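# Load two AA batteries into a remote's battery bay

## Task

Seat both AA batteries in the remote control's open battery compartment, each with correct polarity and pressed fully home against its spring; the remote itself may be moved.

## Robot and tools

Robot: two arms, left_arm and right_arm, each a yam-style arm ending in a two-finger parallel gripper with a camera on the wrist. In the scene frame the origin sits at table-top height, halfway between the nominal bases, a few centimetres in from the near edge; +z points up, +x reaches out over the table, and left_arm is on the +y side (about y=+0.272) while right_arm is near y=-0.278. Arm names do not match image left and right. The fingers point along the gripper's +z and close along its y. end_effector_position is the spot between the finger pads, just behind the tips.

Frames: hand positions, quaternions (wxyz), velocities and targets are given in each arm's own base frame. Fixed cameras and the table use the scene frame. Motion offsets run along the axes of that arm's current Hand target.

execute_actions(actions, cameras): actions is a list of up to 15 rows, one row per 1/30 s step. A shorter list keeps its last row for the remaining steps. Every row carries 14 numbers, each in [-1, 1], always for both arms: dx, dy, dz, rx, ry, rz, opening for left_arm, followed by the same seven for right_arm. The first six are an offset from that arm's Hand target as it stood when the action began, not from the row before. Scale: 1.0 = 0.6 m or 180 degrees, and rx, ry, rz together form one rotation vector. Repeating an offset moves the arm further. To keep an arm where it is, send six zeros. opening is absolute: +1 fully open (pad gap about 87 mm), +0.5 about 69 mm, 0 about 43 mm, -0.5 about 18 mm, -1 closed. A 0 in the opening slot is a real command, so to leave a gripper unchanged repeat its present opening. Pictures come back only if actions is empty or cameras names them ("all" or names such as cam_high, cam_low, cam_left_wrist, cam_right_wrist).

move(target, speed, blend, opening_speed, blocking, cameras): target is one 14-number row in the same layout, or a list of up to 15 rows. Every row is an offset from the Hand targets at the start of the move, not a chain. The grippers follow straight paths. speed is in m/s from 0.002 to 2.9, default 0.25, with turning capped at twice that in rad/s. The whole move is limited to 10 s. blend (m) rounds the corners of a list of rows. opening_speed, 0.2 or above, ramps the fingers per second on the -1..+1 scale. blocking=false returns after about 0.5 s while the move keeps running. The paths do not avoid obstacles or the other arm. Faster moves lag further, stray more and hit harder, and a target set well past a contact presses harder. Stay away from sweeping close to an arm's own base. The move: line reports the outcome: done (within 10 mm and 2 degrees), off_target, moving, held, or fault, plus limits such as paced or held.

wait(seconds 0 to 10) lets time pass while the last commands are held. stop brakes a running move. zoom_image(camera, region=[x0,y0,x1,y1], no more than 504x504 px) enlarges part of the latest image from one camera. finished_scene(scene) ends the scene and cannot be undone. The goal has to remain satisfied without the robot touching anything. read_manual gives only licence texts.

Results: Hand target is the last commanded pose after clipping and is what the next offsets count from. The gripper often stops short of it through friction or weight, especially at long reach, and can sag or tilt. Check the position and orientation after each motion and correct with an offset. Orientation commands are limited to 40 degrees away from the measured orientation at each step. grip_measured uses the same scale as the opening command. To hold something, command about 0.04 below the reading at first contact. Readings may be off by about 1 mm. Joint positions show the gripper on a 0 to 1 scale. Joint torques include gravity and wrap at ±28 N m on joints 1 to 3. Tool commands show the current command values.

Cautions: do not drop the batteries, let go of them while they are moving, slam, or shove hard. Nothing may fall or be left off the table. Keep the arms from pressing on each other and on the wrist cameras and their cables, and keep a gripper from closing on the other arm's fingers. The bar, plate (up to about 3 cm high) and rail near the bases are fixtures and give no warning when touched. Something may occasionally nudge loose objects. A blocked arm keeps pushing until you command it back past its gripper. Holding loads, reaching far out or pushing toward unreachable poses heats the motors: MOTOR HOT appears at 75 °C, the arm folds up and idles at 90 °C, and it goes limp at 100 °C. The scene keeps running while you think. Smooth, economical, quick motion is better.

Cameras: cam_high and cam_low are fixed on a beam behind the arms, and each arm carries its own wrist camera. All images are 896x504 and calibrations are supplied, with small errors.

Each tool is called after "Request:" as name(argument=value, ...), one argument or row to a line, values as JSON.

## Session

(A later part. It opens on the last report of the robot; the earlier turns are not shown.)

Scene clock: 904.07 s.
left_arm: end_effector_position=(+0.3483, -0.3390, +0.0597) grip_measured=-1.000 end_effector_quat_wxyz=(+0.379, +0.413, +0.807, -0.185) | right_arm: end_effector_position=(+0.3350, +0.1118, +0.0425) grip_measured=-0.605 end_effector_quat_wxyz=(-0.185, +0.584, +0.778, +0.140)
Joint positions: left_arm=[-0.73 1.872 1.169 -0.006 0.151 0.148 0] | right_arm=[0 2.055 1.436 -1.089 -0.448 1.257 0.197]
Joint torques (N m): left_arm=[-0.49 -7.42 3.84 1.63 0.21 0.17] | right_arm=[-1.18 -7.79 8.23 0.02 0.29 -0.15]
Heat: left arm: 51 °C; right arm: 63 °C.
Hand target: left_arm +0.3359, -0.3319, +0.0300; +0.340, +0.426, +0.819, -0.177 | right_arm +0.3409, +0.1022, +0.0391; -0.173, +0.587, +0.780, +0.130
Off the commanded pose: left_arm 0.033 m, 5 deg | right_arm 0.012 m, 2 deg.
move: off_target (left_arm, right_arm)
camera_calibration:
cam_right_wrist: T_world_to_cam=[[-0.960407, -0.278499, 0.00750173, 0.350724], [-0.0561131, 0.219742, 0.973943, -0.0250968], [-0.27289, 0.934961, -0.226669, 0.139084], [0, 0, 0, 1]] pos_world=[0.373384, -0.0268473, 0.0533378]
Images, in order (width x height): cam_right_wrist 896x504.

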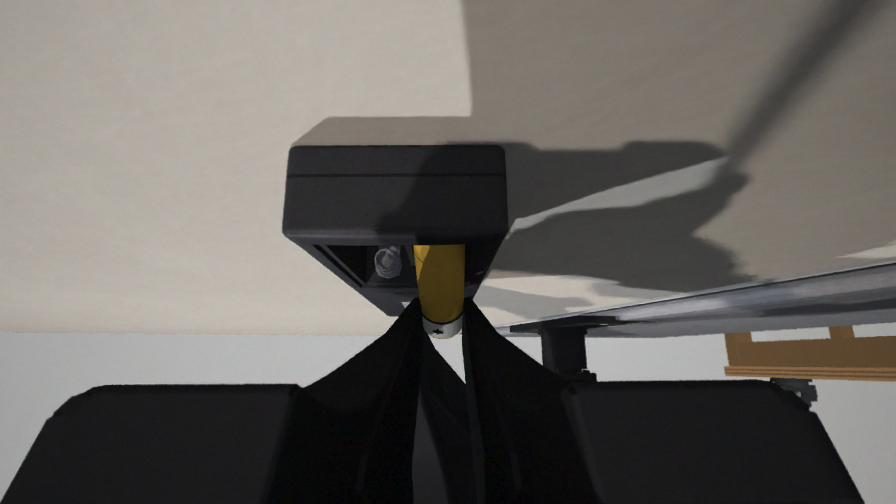

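Request:
move(
  target=[-0.0708,0,-0.0705,0,0,0,-1,0.0145,0,0.006,0,0,0,-0.78],
  speed=0.1,
  cameras=["cam_left_wrist","cam_right_wrist"],
)

Scene clock: 916.63 s.
left_arm: end_effector_position=(+0.3315, -0.3240, +0.0610) grip_measured=-1.000 end_effector_quat_wxyz=(+0.310, +0.421, +0.836, -0.167) | right_arm: end_effector_position=(+0.3345, +0.1130, +0.0422) grip_measured=-0.605 end_effector_quat_wxyz=(-0.184, +0.584, +0.779, +0.138)
Joint positions: left_arm=[-0.73 1.867 1.265 -0.261 0.151 0.148 0] | right_arm=[0.005 2.055 1.436 -1.089 -0.445 1.26 0.197]
Joint torques (N m): left_arm=[-0.53 -15.58 7.08 1.79 0.22 0.17] | right_arm=[0.65 -8.79 6.68 0.17 0.22 0.06]
Heat: left arm: 50 °C; right arm: 62 °C.
Hand target: left_arm +0.3359, -0.3319, +0.0900; +0.340, +0.426, +0.819, -0.177 | right_arm +0.3383, +0.1112, +0.0396; -0.173, +0.587, +0.780, +0.130
Off the commanded pose: left_arm 0.030 m, 4 deg | right_arm 0.005 m, 2 deg.
move: off_target (left_arm)
camera_calibration:
cam_left_wrist: T_world_to_cam=[[-0.808425, -0.588533, -0.00882021, 0.0810288], [-0.582947, 0.7985, 0.150238, 0.464665], [-0.081377, 0.126598, -0.988611, 0.272458], [0, 0, 0, 1]] pos_world=[0.358552, -0.357839, 0.200259]
cam_right_wrist: T_world_to_cam=[[-0.95986, -0.28031, 0.00976768, 0.350545], [-0.0551246, 0.222679, 0.973332, -0.0257709], [-0.275009, 0.933724, -0.229193, 0.138639], [0, 0, 0, 1]] pos_world=[0.37318, -0.0254511, 0.0534347]
Images, in order (width x height): cam_left_wrist 896x504, cam_right_wrist 896x504.

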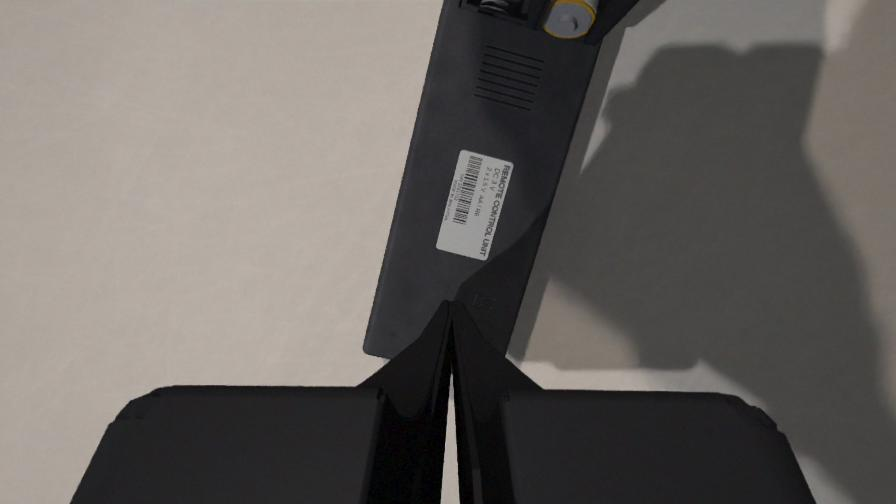

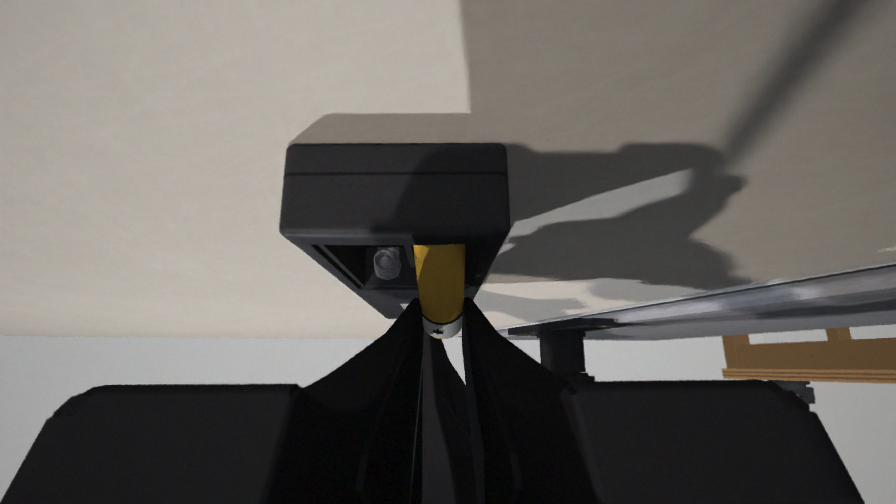

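Request:
move(
  target=[-0.0472,0,-0.047,0,0,0,-1,0,0,0,0,0,0,-0.78],
  speed=0.15,
  cameras=["cam_left_wrist"],
)

Request:
zoom_image(
  camera="cam_left_wrist",
  region=[400, 0, 700, 200],
)

Scene clock: 922.33 s.
left_arm: end_effector_position=(+0.3346, -0.3267, +0.1060) grip_measured=-1.000 end_effector_quat_wxyz=(+0.317, +0.420, +0.833, -0.169) | right_arm: end_effector_position=(+0.3345, +0.1130, +0.0422) grip_measured=-0.605 end_effector_quat_wxyz=(-0.184, +0.584, +0.779, +0.138)
Joint positions: left_arm=[-0.73 1.826 1.39 -0.414 0.151 0.148 0] | right_arm=[0.005 2.055 1.436 -1.089 -0.445 1.26 0.197]
Joint torques (N m): left_arm=[-0.55 -14.64 7.09 1.75 0.19 0.17] | right_arm=[0.68 -8.75 6.69 0.16 0.22 0.07]
Heat: left arm: 50 °C; right arm: 62 °C.
Hand target: left_arm +0.3359, -0.3320, +0.1299; +0.340, +0.426, +0.819, -0.177 | right_arm +0.3383, +0.1112, +0.0396; -0.173, +0.587, +0.780, +0.130
Off the commanded pose: left_arm 0.025 m, 3 deg | right_arm 0.005 m, 2 deg.
move: off_target (left_arm)
camera_calibration:
cam_left_wrist: T_world_to_cam=[[-0.808342, -0.588597, -0.0117137, 0.0825814], [-0.584382, 0.799827, 0.137016, 0.464248], [-0.0712783, 0.117601, -0.9905, 0.311458], [0, 0, 0, 1]] pos_world=[0.360253, -0.359339, 0.245857]
Images, in order (width x height): cam_left_wrist 896x504.

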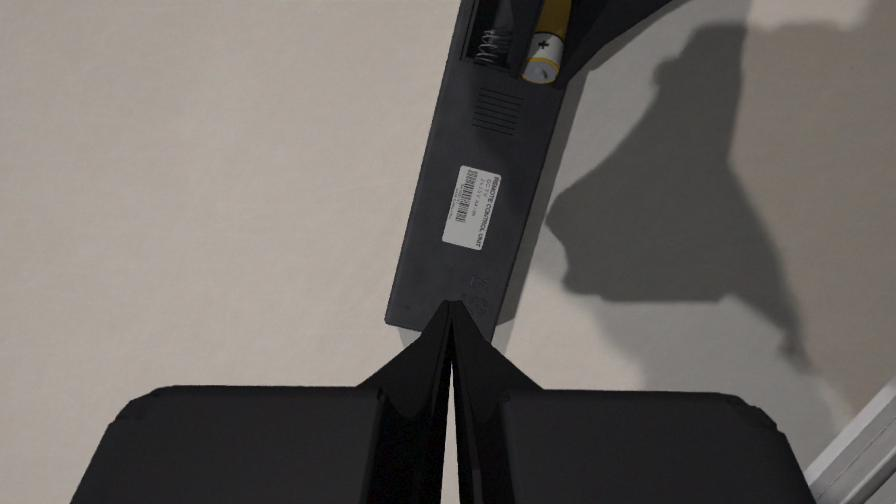

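Scaled by 1.680.

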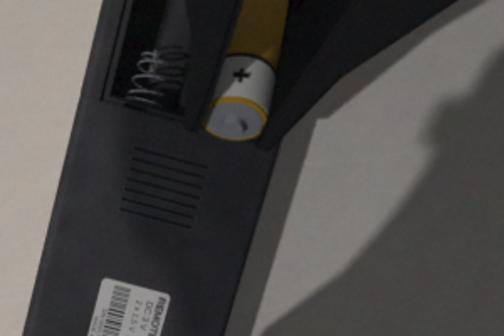

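Request:
move(
  target=[
    [0.0392,0.0095,0.0197,0.051,0,0.0511,1,0,0,0,0,0,0,-0.78],
    [0.0745,0.0095,0.055,0.051,0,0.0511,1,0,0,0,0,0,0,-0.78],
  ],
  speed=0.12,
  cameras=["cam_left_wrist"],
)

Scene clock: 939.60 s.
left_arm: end_effector_position=(+0.3332, -0.3198, +0.0802) grip_measured=+0.977 end_effector_quat_wxyz=(+0.316, +0.511, +0.772, -0.209) | right_arm: end_effector_position=(+0.3345, +0.1130, +0.0422) grip_measured=-0.605 end_effector_quat_wxyz=(-0.184, +0.584, +0.779, +0.138)
Joint positions: left_arm=[-0.668 1.837 1.285 -0.308 0.343 0.374 0.988] | right_arm=[0.005 2.055 1.436 -1.089 -0.445 1.26 0.197]
Joint torques (N m): left_arm=[0.4 -9.16 5.01 2.05 0.43 0.2] | right_arm=[0.73 -8.73 6.72 0.17 0.22 0.07]
Heat: left arm: 49 °C; right arm: 62 °C.
Hand target: left_arm +0.3360, -0.3219, +0.0749; +0.318, +0.516, +0.766, -0.214 | right_arm +0.3383, +0.1112, +0.0396; -0.173, +0.587, +0.780, +0.130
Off the commanded pose: left_arm 0.006 m, 1 deg | right_arm 0.005 m, 2 deg.
move: done
camera_calibration:
cam_left_wrist: T_world_to_cam=[[-0.920357, -0.390137, -0.0271441, 0.187215], [-0.39089, 0.915529, 0.0949315, 0.437329], [-0.0121851, 0.0979812, -0.995114, 0.259354], [0, 0, 0, 1]] pos_world=[0.346412, -0.352759, 0.221653]
Images, in order (width x height): cam_left_wrist 896x504.

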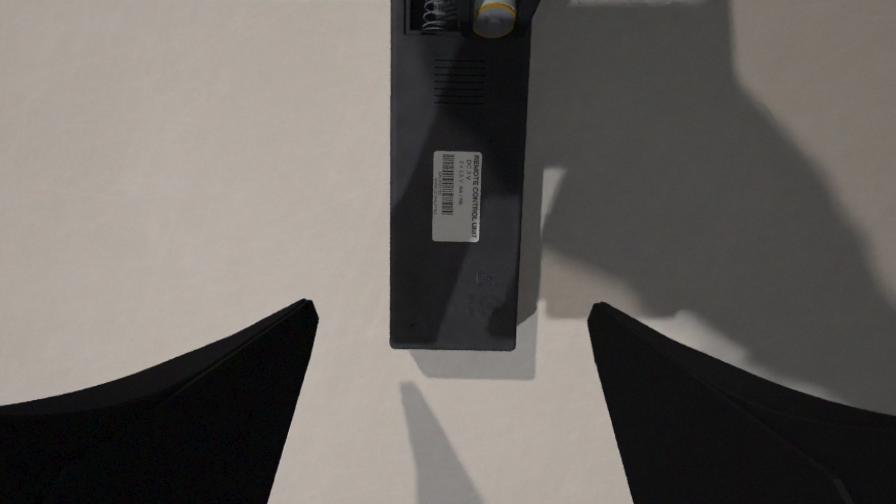

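Request:
move(
  target=[0.0389,0,0.0388,0,0,0,1,0,0,0,0,0,0,-0.78],
  speed=0.08,
  cameras=["cam_left_wrist"],
)

Scene clock: 944.80 s.
left_arm: end_effector_position=(+0.3332, -0.3199, +0.0464) grip_measured=+0.977 end_effector_quat_wxyz=(+0.314, +0.511, +0.772, -0.209) | right_arm: end_effector_position=(+0.3345, +0.1130, +0.0422) grip_measured=-0.605 end_effector_quat_wxyz=(-0.184, +0.584, +0.779, +0.138)
Joint positions: left_arm=[-0.668 1.887 1.208 -0.184 0.344 0.374 0.988] | right_arm=[0.005 2.055 1.436 -1.089 -0.445 1.26 0.197]
Joint velocities: left_arm=[within noise] | right_arm=[-0.017 -0.007 -0.002 -0.154 -0.066 -0.007 -0.005]
Joint torques (N m): left_arm=[0.43 -9.5 4.89 2.02 0.43 0.19] | right_arm=[0.64 -8.69 6.67 0.16 0.23 0.06]
Heat: left arm: 50 °C; right arm: 62 °C.
Hand target: left_arm +0.3360, -0.3218, +0.0419; +0.318, +0.516, +0.766, -0.214 | right_arm +0.3383, +0.1112, +0.0396; -0.173, +0.587, +0.780, +0.130
Off the commanded pose: left_arm 0.006 m, 1 deg | right_arm 0.005 m, 2 deg.
move: done
camera_calibration:
cam_left_wrist: T_world_to_cam=[[-0.920613, -0.389635, -0.0256323, 0.186436], [-0.390208, 0.91556, 0.0974042, 0.440249], [-0.0144842, 0.0996735, -0.994915, 0.227011], [0, 0, 0, 1]] pos_world=[0.346712, -0.353059, 0.187753]
Images, in order (width x height): cam_left_wrist 896x504.

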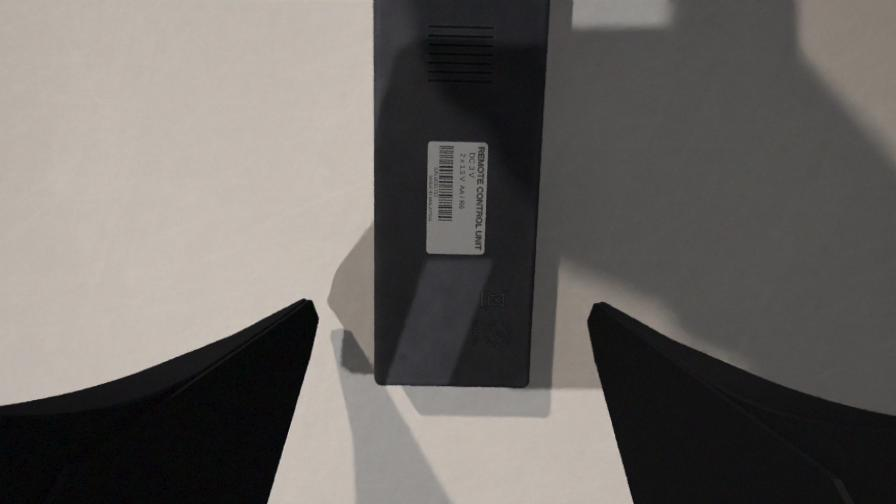

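Request:
move(
  target=[0,0,0.002,0,0,0,-0.05,0,0,0,0,0,0,-0.78],
  opening_speed=0.5,
  cameras=["cam_left_wrist","cam_right_wrist"],
)

Scene clock: 950.43 s.
left_arm: end_effector_position=(+0.3337, -0.3204, +0.0468) grip_measured=+0.063 end_effector_quat_wxyz=(+0.316, +0.511, +0.771, -0.209) | right_arm: end_effector_position=(+0.3345, +0.1129, +0.0421) grip_measured=-0.605 end_effector_quat_wxyz=(-0.184, +0.584, +0.779, +0.138)
Joint positions: left_arm=[-0.668 1.887 1.208 -0.181 0.345 0.374 0.532] | right_arm=[0.005 2.055 1.436 -1.089 -0.444 1.26 0.197]
Joint torques (N m): left_arm=[0.34 -9.09 4.97 2.03 0.42 0.19] | right_arm=[0.69 -8.79 6.72 0.17 0.21 0.07]
Heat: left arm: 50 °C; right arm: 62 °C.
Hand target: left_arm +0.3364, -0.3227, +0.0411; +0.318, +0.516, +0.766, -0.214 | right_arm +0.3383, +0.1111, +0.0395; -0.173, +0.587, +0.780, +0.130
Off the commanded pose: left_arm 0.007 m, 1 deg | right_arm 0.005 m, 2 deg.
move: done
camera_calibration:
cam_left_wrist: T_world_to_cam=[[-0.920745, -0.389242, -0.026825, 0.186967], [-0.389978, 0.915996, 0.0941703, 0.441135], [-0.0120834, 0.097168, -0.995195, 0.225965], [0, 0, 0, 1]] pos_world=[0.346912, -0.35326, 0.188352]
cam_right_wrist: T_world_to_cam=[[-0.959831, -0.280401, 0.00999369, 0.350491], [-0.055133, 0.223408, 0.973165, -0.0257167], [-0.275109, 0.933522, -0.229893, 0.138802], [0, 0, 0, 1]] pos_world=[0.37318, -0.0255515, 0.0534335]
Images, in order (width x height): cam_left_wrist 896x504, cam_right_wrist 896x504.

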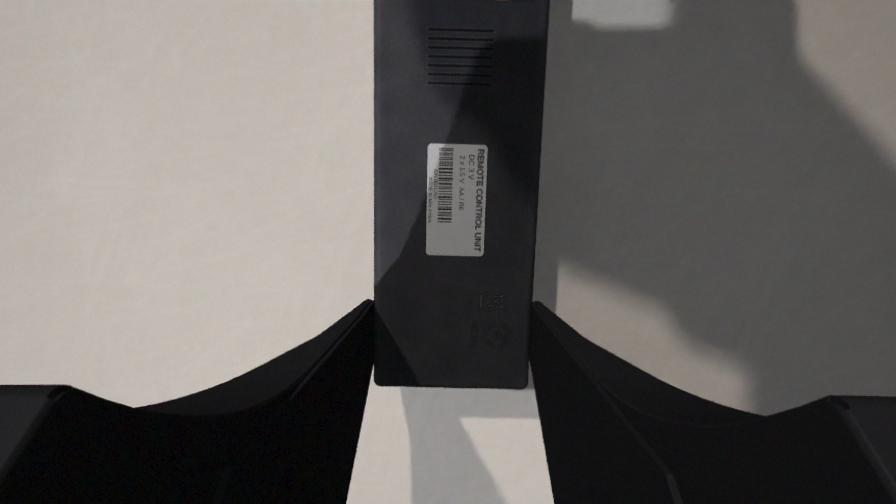

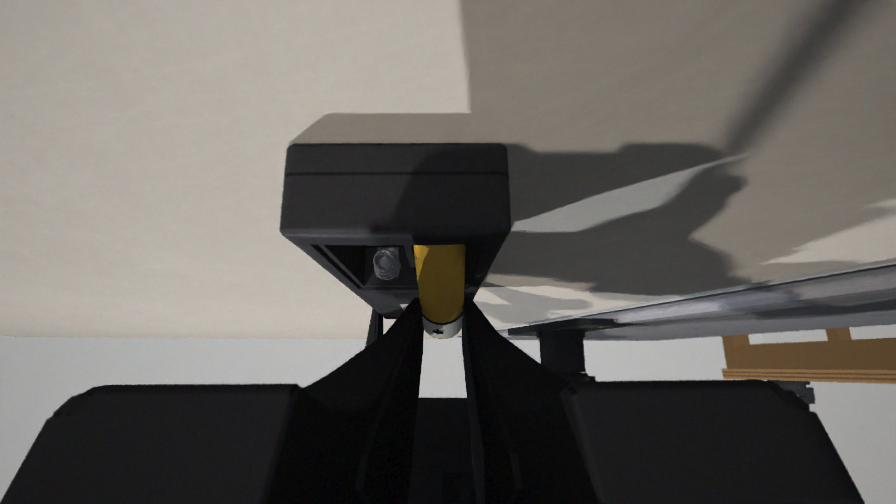

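Request:
move(
  target=[0,0,0,0,0,0,-0.05,-0.018,0,-0.0085,0,0,0,-0.78],
  speed=0.05,
  cameras=["cam_left_wrist","cam_right_wrist"],
)

Scene clock: 960.00 s.
left_arm: end_effector_position=(+0.3348, -0.3216, +0.0471) grip_measured=+0.063 end_effector_quat_wxyz=(+0.319, +0.511, +0.770, -0.210) | right_arm: end_effector_position=(+0.3344, +0.1082, +0.0424) grip_measured=-0.605 end_effector_quat_wxyz=(-0.186, +0.586, +0.777, +0.137)
Joint positions: left_arm=[-0.668 1.889 1.208 -0.172 0.346 0.374 0.532] | right_arm=[-0.008 2.059 1.441 -1.101 -0.444 1.25 0.197]
Joint torques (N m): left_arm=[0.35 -9.37 5.04 1.94 0.4 0.18] | right_arm=[-0.94 -7.84 8.34 0.06 0.27 -0.15]
Heat: left arm: 51 °C; right arm: 62 °C.
Hand target: left_arm +0.3363, -0.3227, +0.0412; +0.318, +0.516, +0.766, -0.214 | right_arm +0.3416, +0.0996, +0.0396; -0.173, +0.587, +0.780, +0.130
Off the commanded pose: left_arm 0.006 m, 1 deg | right_arm 0.011 m, 2 deg.
move: off_target (right_arm)
camera_calibration:
cam_left_wrist: T_world_to_cam=[[-0.921002, -0.388477, -0.0289804, 0.187921], [-0.389483, 0.916829, 0.0879098, 0.443008], [-0.00758097, 0.0922525, -0.995707, 0.223309], [0, 0, 0, 1]] pos_world=[0.347313, -0.35376, 0.188852]
cam_right_wrist: T_world_to_cam=[[-0.960889, -0.276521, 0.0151427, 0.348783], [-0.048839, 0.223027, 0.973588, -0.0270428], [-0.272595, 0.93477, -0.227809, 0.142199], [0, 0, 0, 1]] pos_world=[0.372584, -0.0304463, 0.0534412]
Images, in order (width x height): cam_left_wrist 896x504, cam_right_wrist 896x504.

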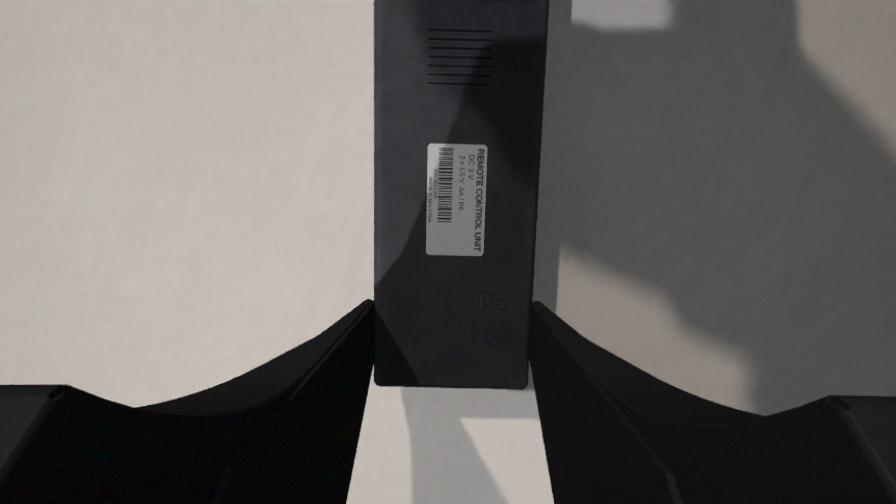

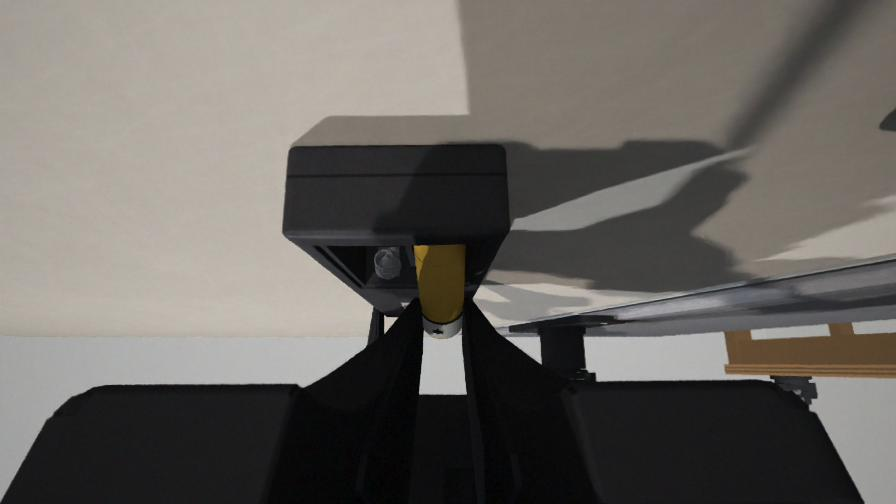

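Request:
zoom_image(
  camera="cam_right_wrist",
  region=[270, 120, 530, 340],
)

Scaled by 1.938.

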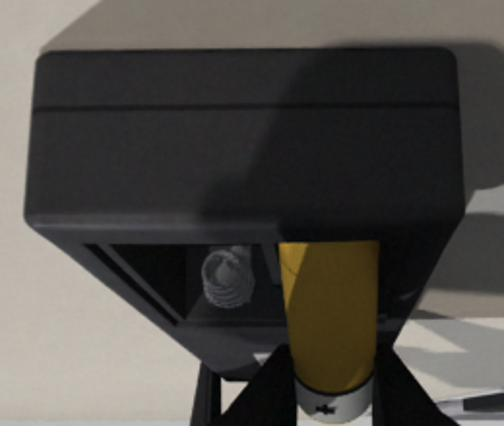

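Request:
move(
  target=[0,0,0,0,0,0,-0.05,-0.0105,0,-0.0045,0,0,0,-0.78],
  speed=0.05,
  cameras=["cam_left_wrist","cam_right_wrist"],
)

Request:
zoom_image(
  camera="cam_right_wrist",
  region=[270, 120, 530, 340],
)

Scene clock: 982.00 s.
left_arm: end_effector_position=(+0.3354, -0.3229, +0.0482) grip_measured=+0.063 end_effector_quat_wxyz=(+0.321, +0.512, +0.768, -0.212) | right_arm: end_effector_position=(+0.3348, +0.1049, +0.0434) grip_measured=-0.605 end_effector_quat_wxyz=(-0.191, +0.584, +0.777, +0.139)
Joint positions: left_arm=[-0.668 1.889 1.208 -0.166 0.35 0.374 0.532] | right_arm=[-0.021 2.068 1.453 -1.117 -0.451 1.231 0.197]
Joint torques (N m): left_arm=[0.34 -9.39 4.98 1.89 0.35 0.18] | right_arm=[-1.44 -7.84 8.46 0.07 0.38 -0.13]
Heat: left arm: 50 °C; right arm: 61 °C.
Hand target: left_arm +0.3364, -0.3227, +0.0412; +0.318, +0.516, +0.766, -0.214 | right_arm +0.3435, +0.0931, +0.0394; -0.173, +0.587, +0.780, +0.130
Off the commanded pose: left_arm 0.007 m, 1 deg | right_arm 0.015 m, 2 deg.
move: off_target (right_arm)
camera_calibration:
cam_left_wrist: T_world_to_cam=[[-0.921798, -0.386509, -0.0299711, 0.189058], [-0.387652, 0.918265, 0.0807217, 0.444539], [-0.0036783, 0.0860275, -0.996286, 0.22119], [0, 0, 0, 1]] pos_world=[0.347413, -0.35416, 0.190151]
cam_right_wrist: T_world_to_cam=[[-0.959859, -0.27995, 0.0172899, 0.348153], [-0.0446289, 0.213295, 0.975968, -0.0276503], [-0.27691, 0.93602, -0.217227, 0.146374], [0, 0, 0, 1]] pos_world=[0.373476, -0.0336461, 0.0527627]
Images, in order (width x height): cam_left_wrist 896x504, cam_right_wrist 896x504.

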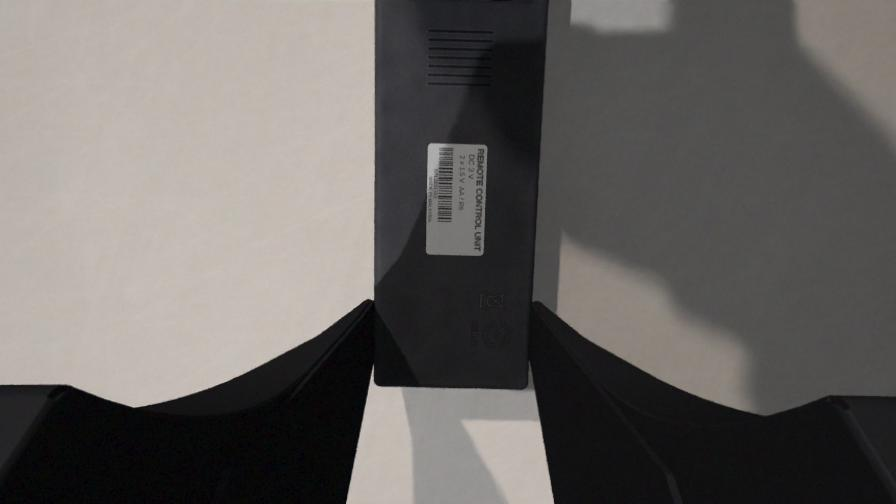

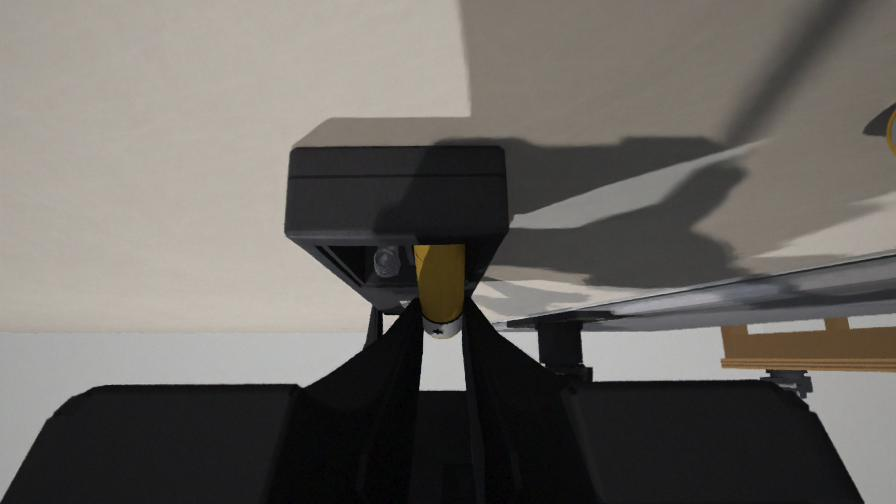

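Scaled by 1.938.

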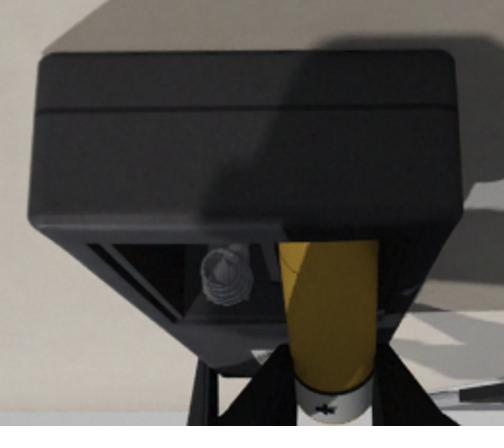

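Request:
move(
  target=[0.0094,0,-0.0094,0,0,0,-0.05,0,0,0,0,0,0,-0.78],
  speed=0.05,
  cameras=["cam_left_wrist","cam_right_wrist"],
)

Request:
zoom_image(
  camera="cam_right_wrist",
  region=[270, 120, 530, 340],
)

Scene clock: 988.33 s.
left_arm: end_effector_position=(+0.3352, -0.3228, +0.0460) grip_measured=+0.063 end_effector_quat_wxyz=(+0.324, +0.512, +0.765, -0.217) | right_arm: end_effector_position=(+0.3345, +0.1049, +0.0434) grip_measured=-0.605 end_effector_quat_wxyz=(-0.192, +0.584, +0.777, +0.138)
Joint positions: left_arm=[-0.664 1.889 1.192 -0.141 0.362 0.376 0.532] | right_arm=[-0.021 2.068 1.453 -1.119 -0.451 1.231 0.197]
Joint torques (N m): left_arm=[0.84 -11.52 3.85 1.66 0.28 0.25] | right_arm=[-1.46 -7.88 8.43 0.1 0.37 -0.14]
Heat: left arm: 50 °C; right arm: 62 °C.
Hand target: left_arm +0.3333, -0.3154, +0.0412; +0.318, +0.516, +0.766, -0.214 | right_arm +0.3435, +0.0931, +0.0394; -0.173, +0.587, +0.780, +0.130
Off the commanded pose: left_arm 0.009 m, 1 deg | right_arm 0.015 m, 2 deg.
move: off_target (right_arm)
camera_calibration:
cam_left_wrist: T_world_to_cam=[[-0.923949, -0.381535, -0.0273665, 0.191028], [-0.382514, 0.921358, 0.0691586, 0.444334], [-0.00117213, 0.074367, -0.99723, 0.214544], [0, 0, 0, 1]] pos_world=[0.346715, -0.352462, 0.188448]
cam_right_wrist: T_world_to_cam=[[-0.959751, -0.280236, 0.0186048, 0.347745], [-0.0433463, 0.213251, 0.976035, -0.028149], [-0.277487, 0.935944, -0.216815, 0.146483], [0, 0, 0, 1]] pos_world=[0.373175, -0.0336464, 0.0527644]
Images, in order (width x height): cam_left_wrist 896x504, cam_right_wrist 896x504.

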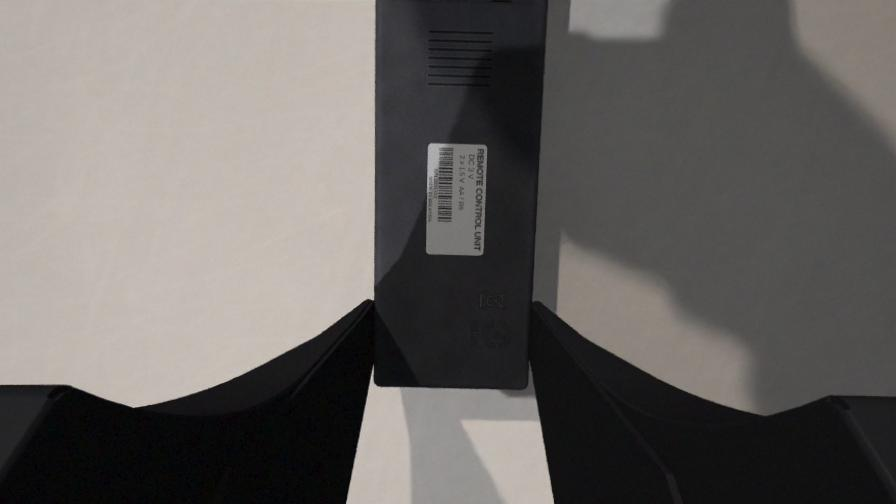

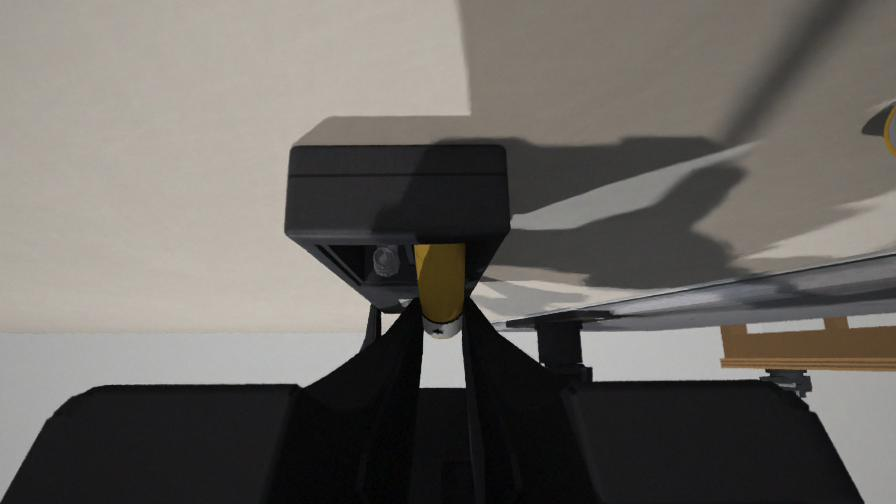

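Scaled by 1.938.

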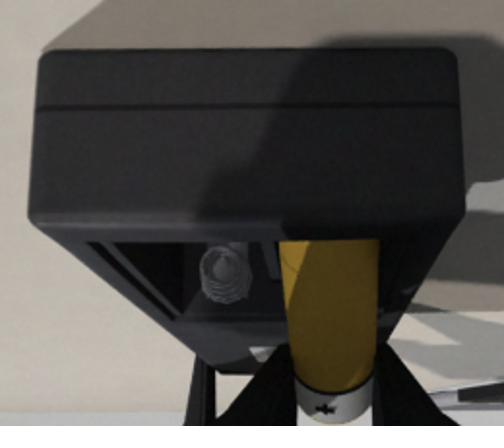

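Request:
move(
  target=[0.0141,0,-0.0141,0,0,0,-0.05,-0.018,0,-0.0085,0,0,0,-0.8],
  speed=0.05,
  cameras=["cam_left_wrist","cam_right_wrist"],
)

Request:
zoom_image(
  camera="cam_right_wrist",
  region=[270, 120, 530, 340],
)

Scene clock: 995.50 s.
left_arm: end_effector_position=(+0.3360, -0.3225, +0.0454) grip_measured=+0.063 end_effector_quat_wxyz=(+0.338, +0.514, +0.755, -0.226) | right_arm: end_effector_position=(+0.3348, +0.0998, +0.0456) grip_measured=-0.605 end_effector_quat_wxyz=(-0.204, +0.582, +0.775, +0.143)
Joint positions: left_arm=[-0.653 1.88 1.154 -0.083 0.388 0.384 0.532] | right_arm=[-0.042 2.086 1.476 -1.15 -0.469 1.2 0.197]
Joint torques (N m): left_arm=[1.37 -13.76 3.29 1.16 0.12 0.28] | right_arm=[-2.25 -8.13 8.75 0.14 0.64 -0.14]
Heat: left arm: 49 °C; right arm: 62 °C.
Hand target: left_arm +0.3288, -0.3042, +0.0411; +0.318, +0.516, +0.766, -0.214 | right_arm +0.3468, +0.0816, +0.0395; -0.173, +0.587, +0.780, +0.131
Off the commanded pose: left_arm 0.020 m, 3 deg | right_arm 0.023 m, 4 deg.
move: off_target (left_arm, right_arm)
camera_calibration:
cam_left_wrist: T_world_to_cam=[[-0.9281, -0.371003, -0.0314224, 0.196845], [-0.371955, 0.927648, 0.0334456, 0.444507], [0.0167405, 0.0427285, -0.998946, 0.197732], [0, 0, 0, 1]] pos_world=[0.344719, -0.347765, 0.188843]
cam_right_wrist: T_world_to_cam=[[-0.958812, -0.283, 0.0242895, 0.346325], [-0.0314326, 0.190705, 0.981144, -0.0311864], [-0.282296, 0.93997, -0.191746, 0.151917], [0, 0, 0, 1]] pos_world=[0.373966, -0.0388399, 0.0513157]
Images, in order (width x height): cam_left_wrist 896x504, cam_right_wrist 896x504.

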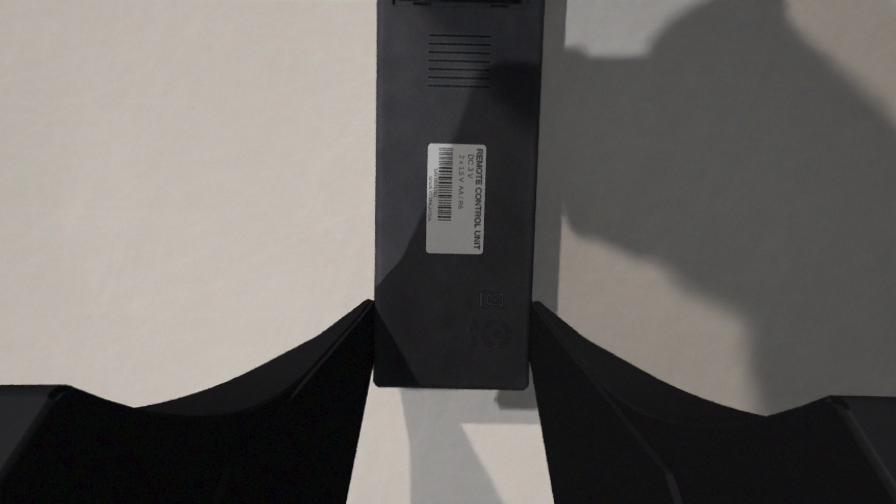

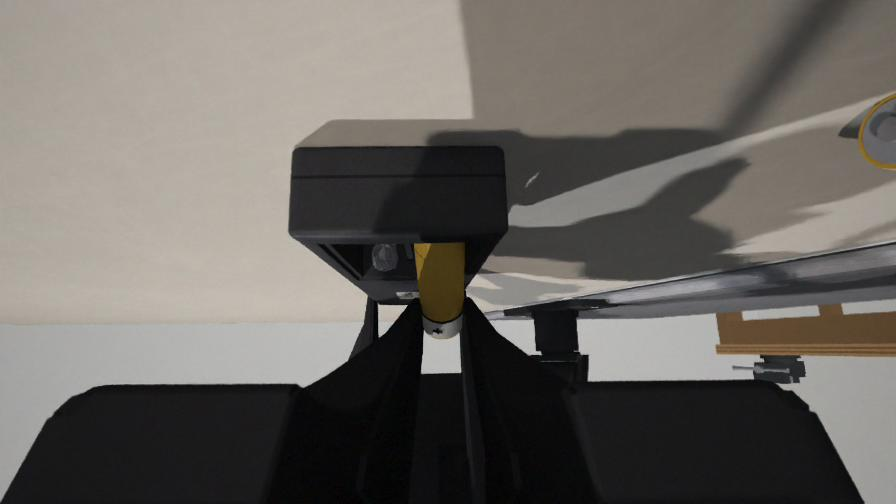

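Scaled by 1.938.

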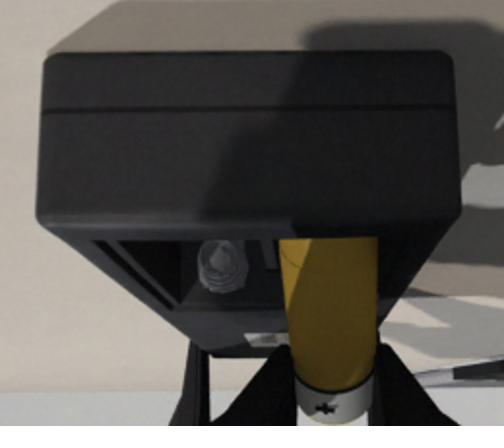

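Request:
zoom_image(
  camera="cam_left_wrist",
  region=[360, 0, 560, 100],
)

Scaled by 2.520.

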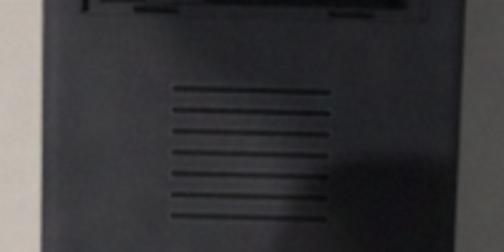

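Request:
move(
  target=[0,0,0,0,0,0,-0.05,-0.0005,0,0.0205,0,-0.061,0,-0.8],
  speed=0.05,
  cameras=["cam_left_wrist","cam_right_wrist"],
)

Request:
zoom_image(
  camera="cam_right_wrist",
  region=[270, 120, 530, 340],
)

Scene clock: 1016.00 s.
left_arm: end_effector_position=(+0.3361, -0.3227, +0.0455) grip_measured=+0.063 end_effector_quat_wxyz=(+0.338, +0.514, +0.755, -0.227) | right_arm: end_effector_position=(+0.3335, +0.1040, +0.0367) grip_measured=-0.605 end_effector_quat_wxyz=(-0.155, +0.589, +0.788, +0.092)
Joint positions: left_arm=[-0.653 1.88 1.154 -0.082 0.389 0.385 0.532] | right_arm=[0.025 2.051 1.453 -1.109 -0.337 1.285 0.197]
Joint torques (N m): left_arm=[1.36 -13.76 3.29 1.16 0.13 0.29] | right_arm=[-0.54 -10.59 4.81 0.63 1.16 0.11]
Heat: left arm: 48 °C; right arm: 62 °C.
Hand target: left_arm +0.3288, -0.3043, +0.0412; +0.318, +0.517, +0.766, -0.214 | right_arm +0.3453, +0.0864, +0.0281; -0.097, +0.597, +0.793, +0.074
Off the commanded pose: left_arm 0.020 m, 3 deg | right_arm 0.023 m, 7 deg.
move: off_target (left_arm, right_arm)
camera_calibration:
cam_left_wrist: T_world_to_cam=[[-0.928573, -0.369754, -0.0321729, 0.197458], [-0.370722, 0.928175, 0.0325088, 0.444495], [0.0178418, 0.042114, -0.998953, 0.197246], [0, 0, 0, 1]] pos_world=[0.344619, -0.347865, 0.188943]
cam_right_wrist: T_world_to_cam=[[-0.956335, -0.288538, 0.0465636, 0.3454], [-0.0530598, 0.328067, 0.943163, -0.0288956], [-0.287415, 0.89951, -0.329052, 0.156826], [0, 0, 0, 1]] pos_world=[0.373859, -0.031926, 0.0627743]
Images, in order (width x height): cam_left_wrist 896x504, cam_right_wrist 896x504.

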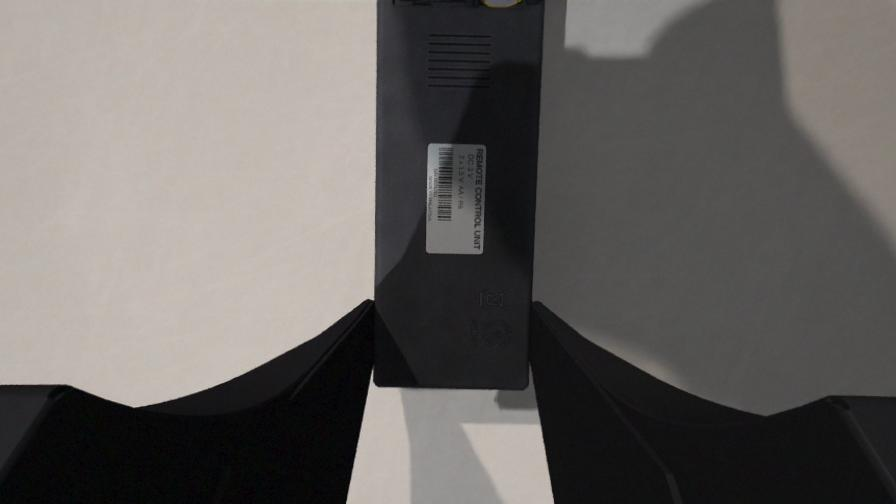

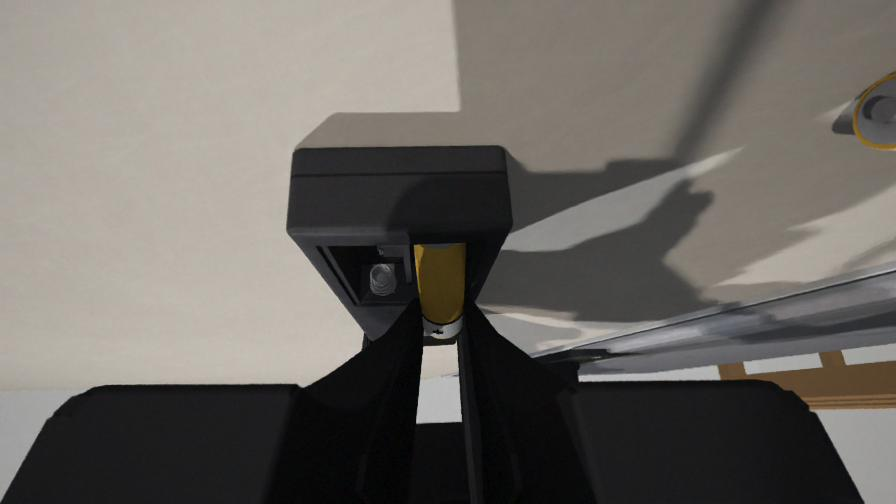

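Scaled by 1.938.

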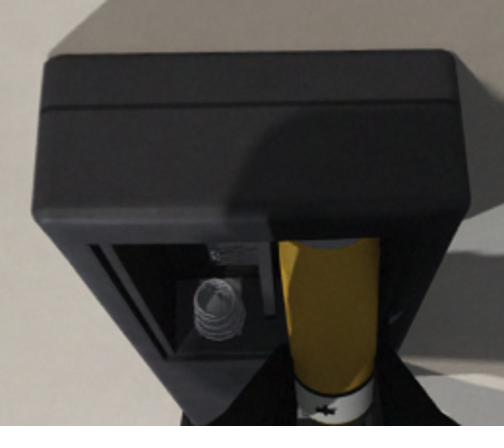

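Request:
zoom_image(
  camera="cam_left_wrist",
  region=[360, 0, 560, 100],
)

Scaled by 2.520.

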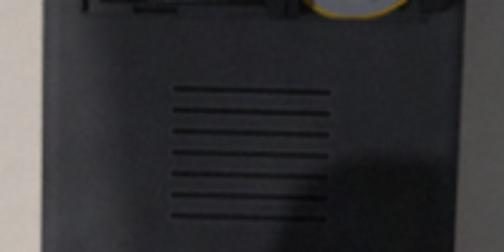

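Request:
move(
  target=[0,0,0,0,0,0,-0.05,-0.0198,0,-0.0153,0,0.02,0,-0.8],
  speed=0.05,
  cameras=["cam_left_wrist","cam_right_wrist"],
)

Request:
zoom_image(
  camera="cam_left_wrist",
  region=[360, 0, 560, 100],
)

Request:
zoom_image(
  camera="cam_right_wrist",
  region=[270, 120, 530, 340],
)

Scene clock: 1032.23 s.
left_arm: end_effector_position=(+0.3363, -0.3230, +0.0459) grip_measured=+0.063 end_effector_quat_wxyz=(+0.339, +0.515, +0.754, -0.227) | right_arm: end_effector_position=(+0.3341, +0.0987, +0.0414) grip_measured=-0.605 end_effector_quat_wxyz=(-0.167, +0.586, +0.785, +0.113)
Joint positions: left_arm=[-0.653 1.88 1.154 -0.08 0.39 0.386 0.532] | right_arm=[-0.01 2.051 1.453 -1.117 -0.381 1.245 0.197]
Joint torques (N m): left_arm=[1.4 -13.79 3.32 1.15 0.11 0.27] | right_arm=[-2.89 -8.29 8.84 0.26 1.02 -0.12]
Heat: left arm: 49 °C; right arm: 66 °C.
Hand target: left_arm +0.3288, -0.3043, +0.0412; +0.318, +0.516, +0.766, -0.214 | right_arm +0.3492, +0.0732, +0.0341; -0.122, +0.594, +0.790, +0.092
Off the commanded pose: left_arm 0.021 m, 3 deg | right_arm 0.031 m, 6 deg.
move: off_target (left_arm, right_arm)
camera_calibration:
cam_left_wrist: T_world_to_cam=[[-0.928971, -0.368658, -0.03323, 0.198027], [-0.369626, 0.928691, 0.0301581, 0.444875], [0.0197424, 0.0402987, -0.998993, 0.196477], [0, 0, 0, 1]] pos_world=[0.34452, -0.348065, 0.189442]
cam_right_wrist: T_world_to_cam=[[-0.957403, -0.287485, 0.0270577, 0.345224], [-0.0573481, 0.281146, 0.95795, -0.0262119], [-0.283003, 0.915592, -0.285657, 0.158486], [0, 0, 0, 1]] pos_world=[0.373867, -0.0384929, 0.0610413]
Images, in order (width x height): cam_left_wrist 896x504, cam_right_wrist 896x504.

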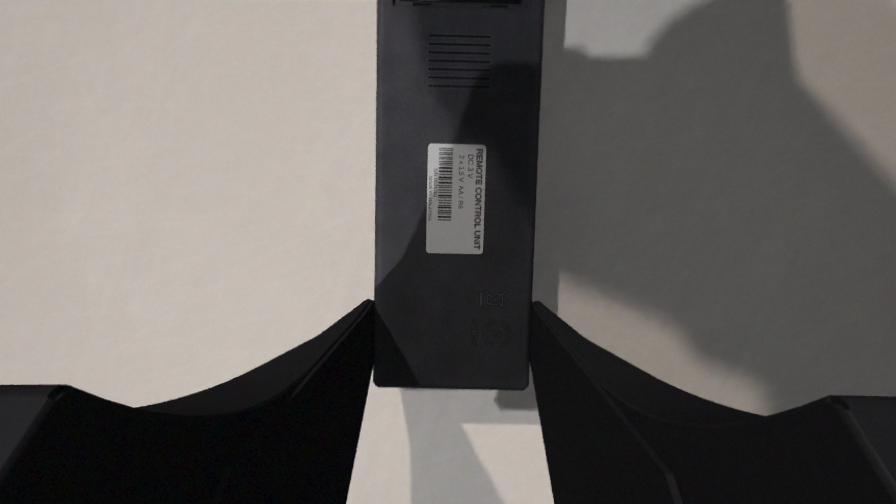

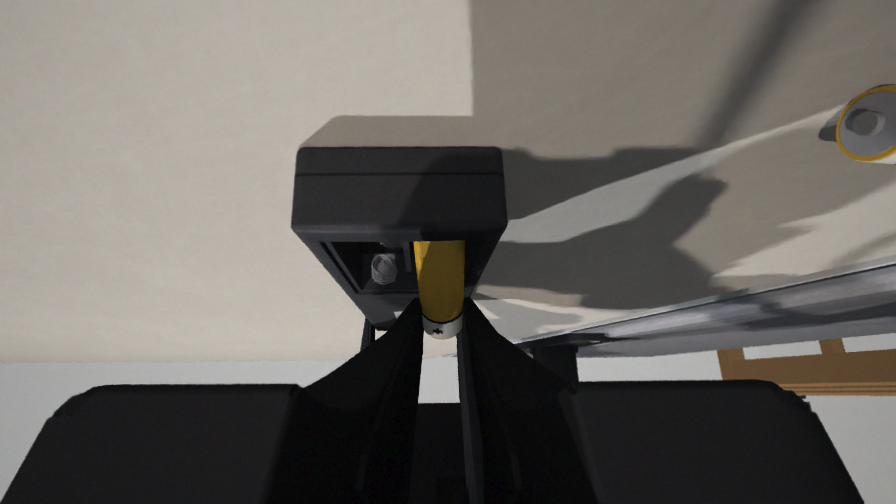

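Scaled by 2.520.

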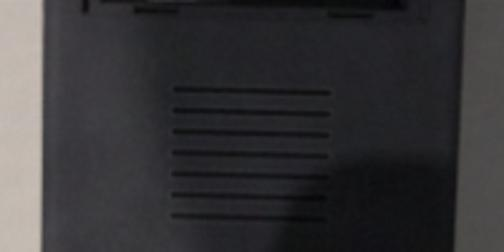

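Scaled by 1.938.

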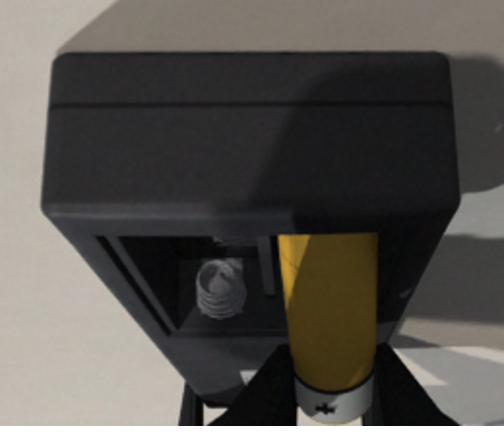

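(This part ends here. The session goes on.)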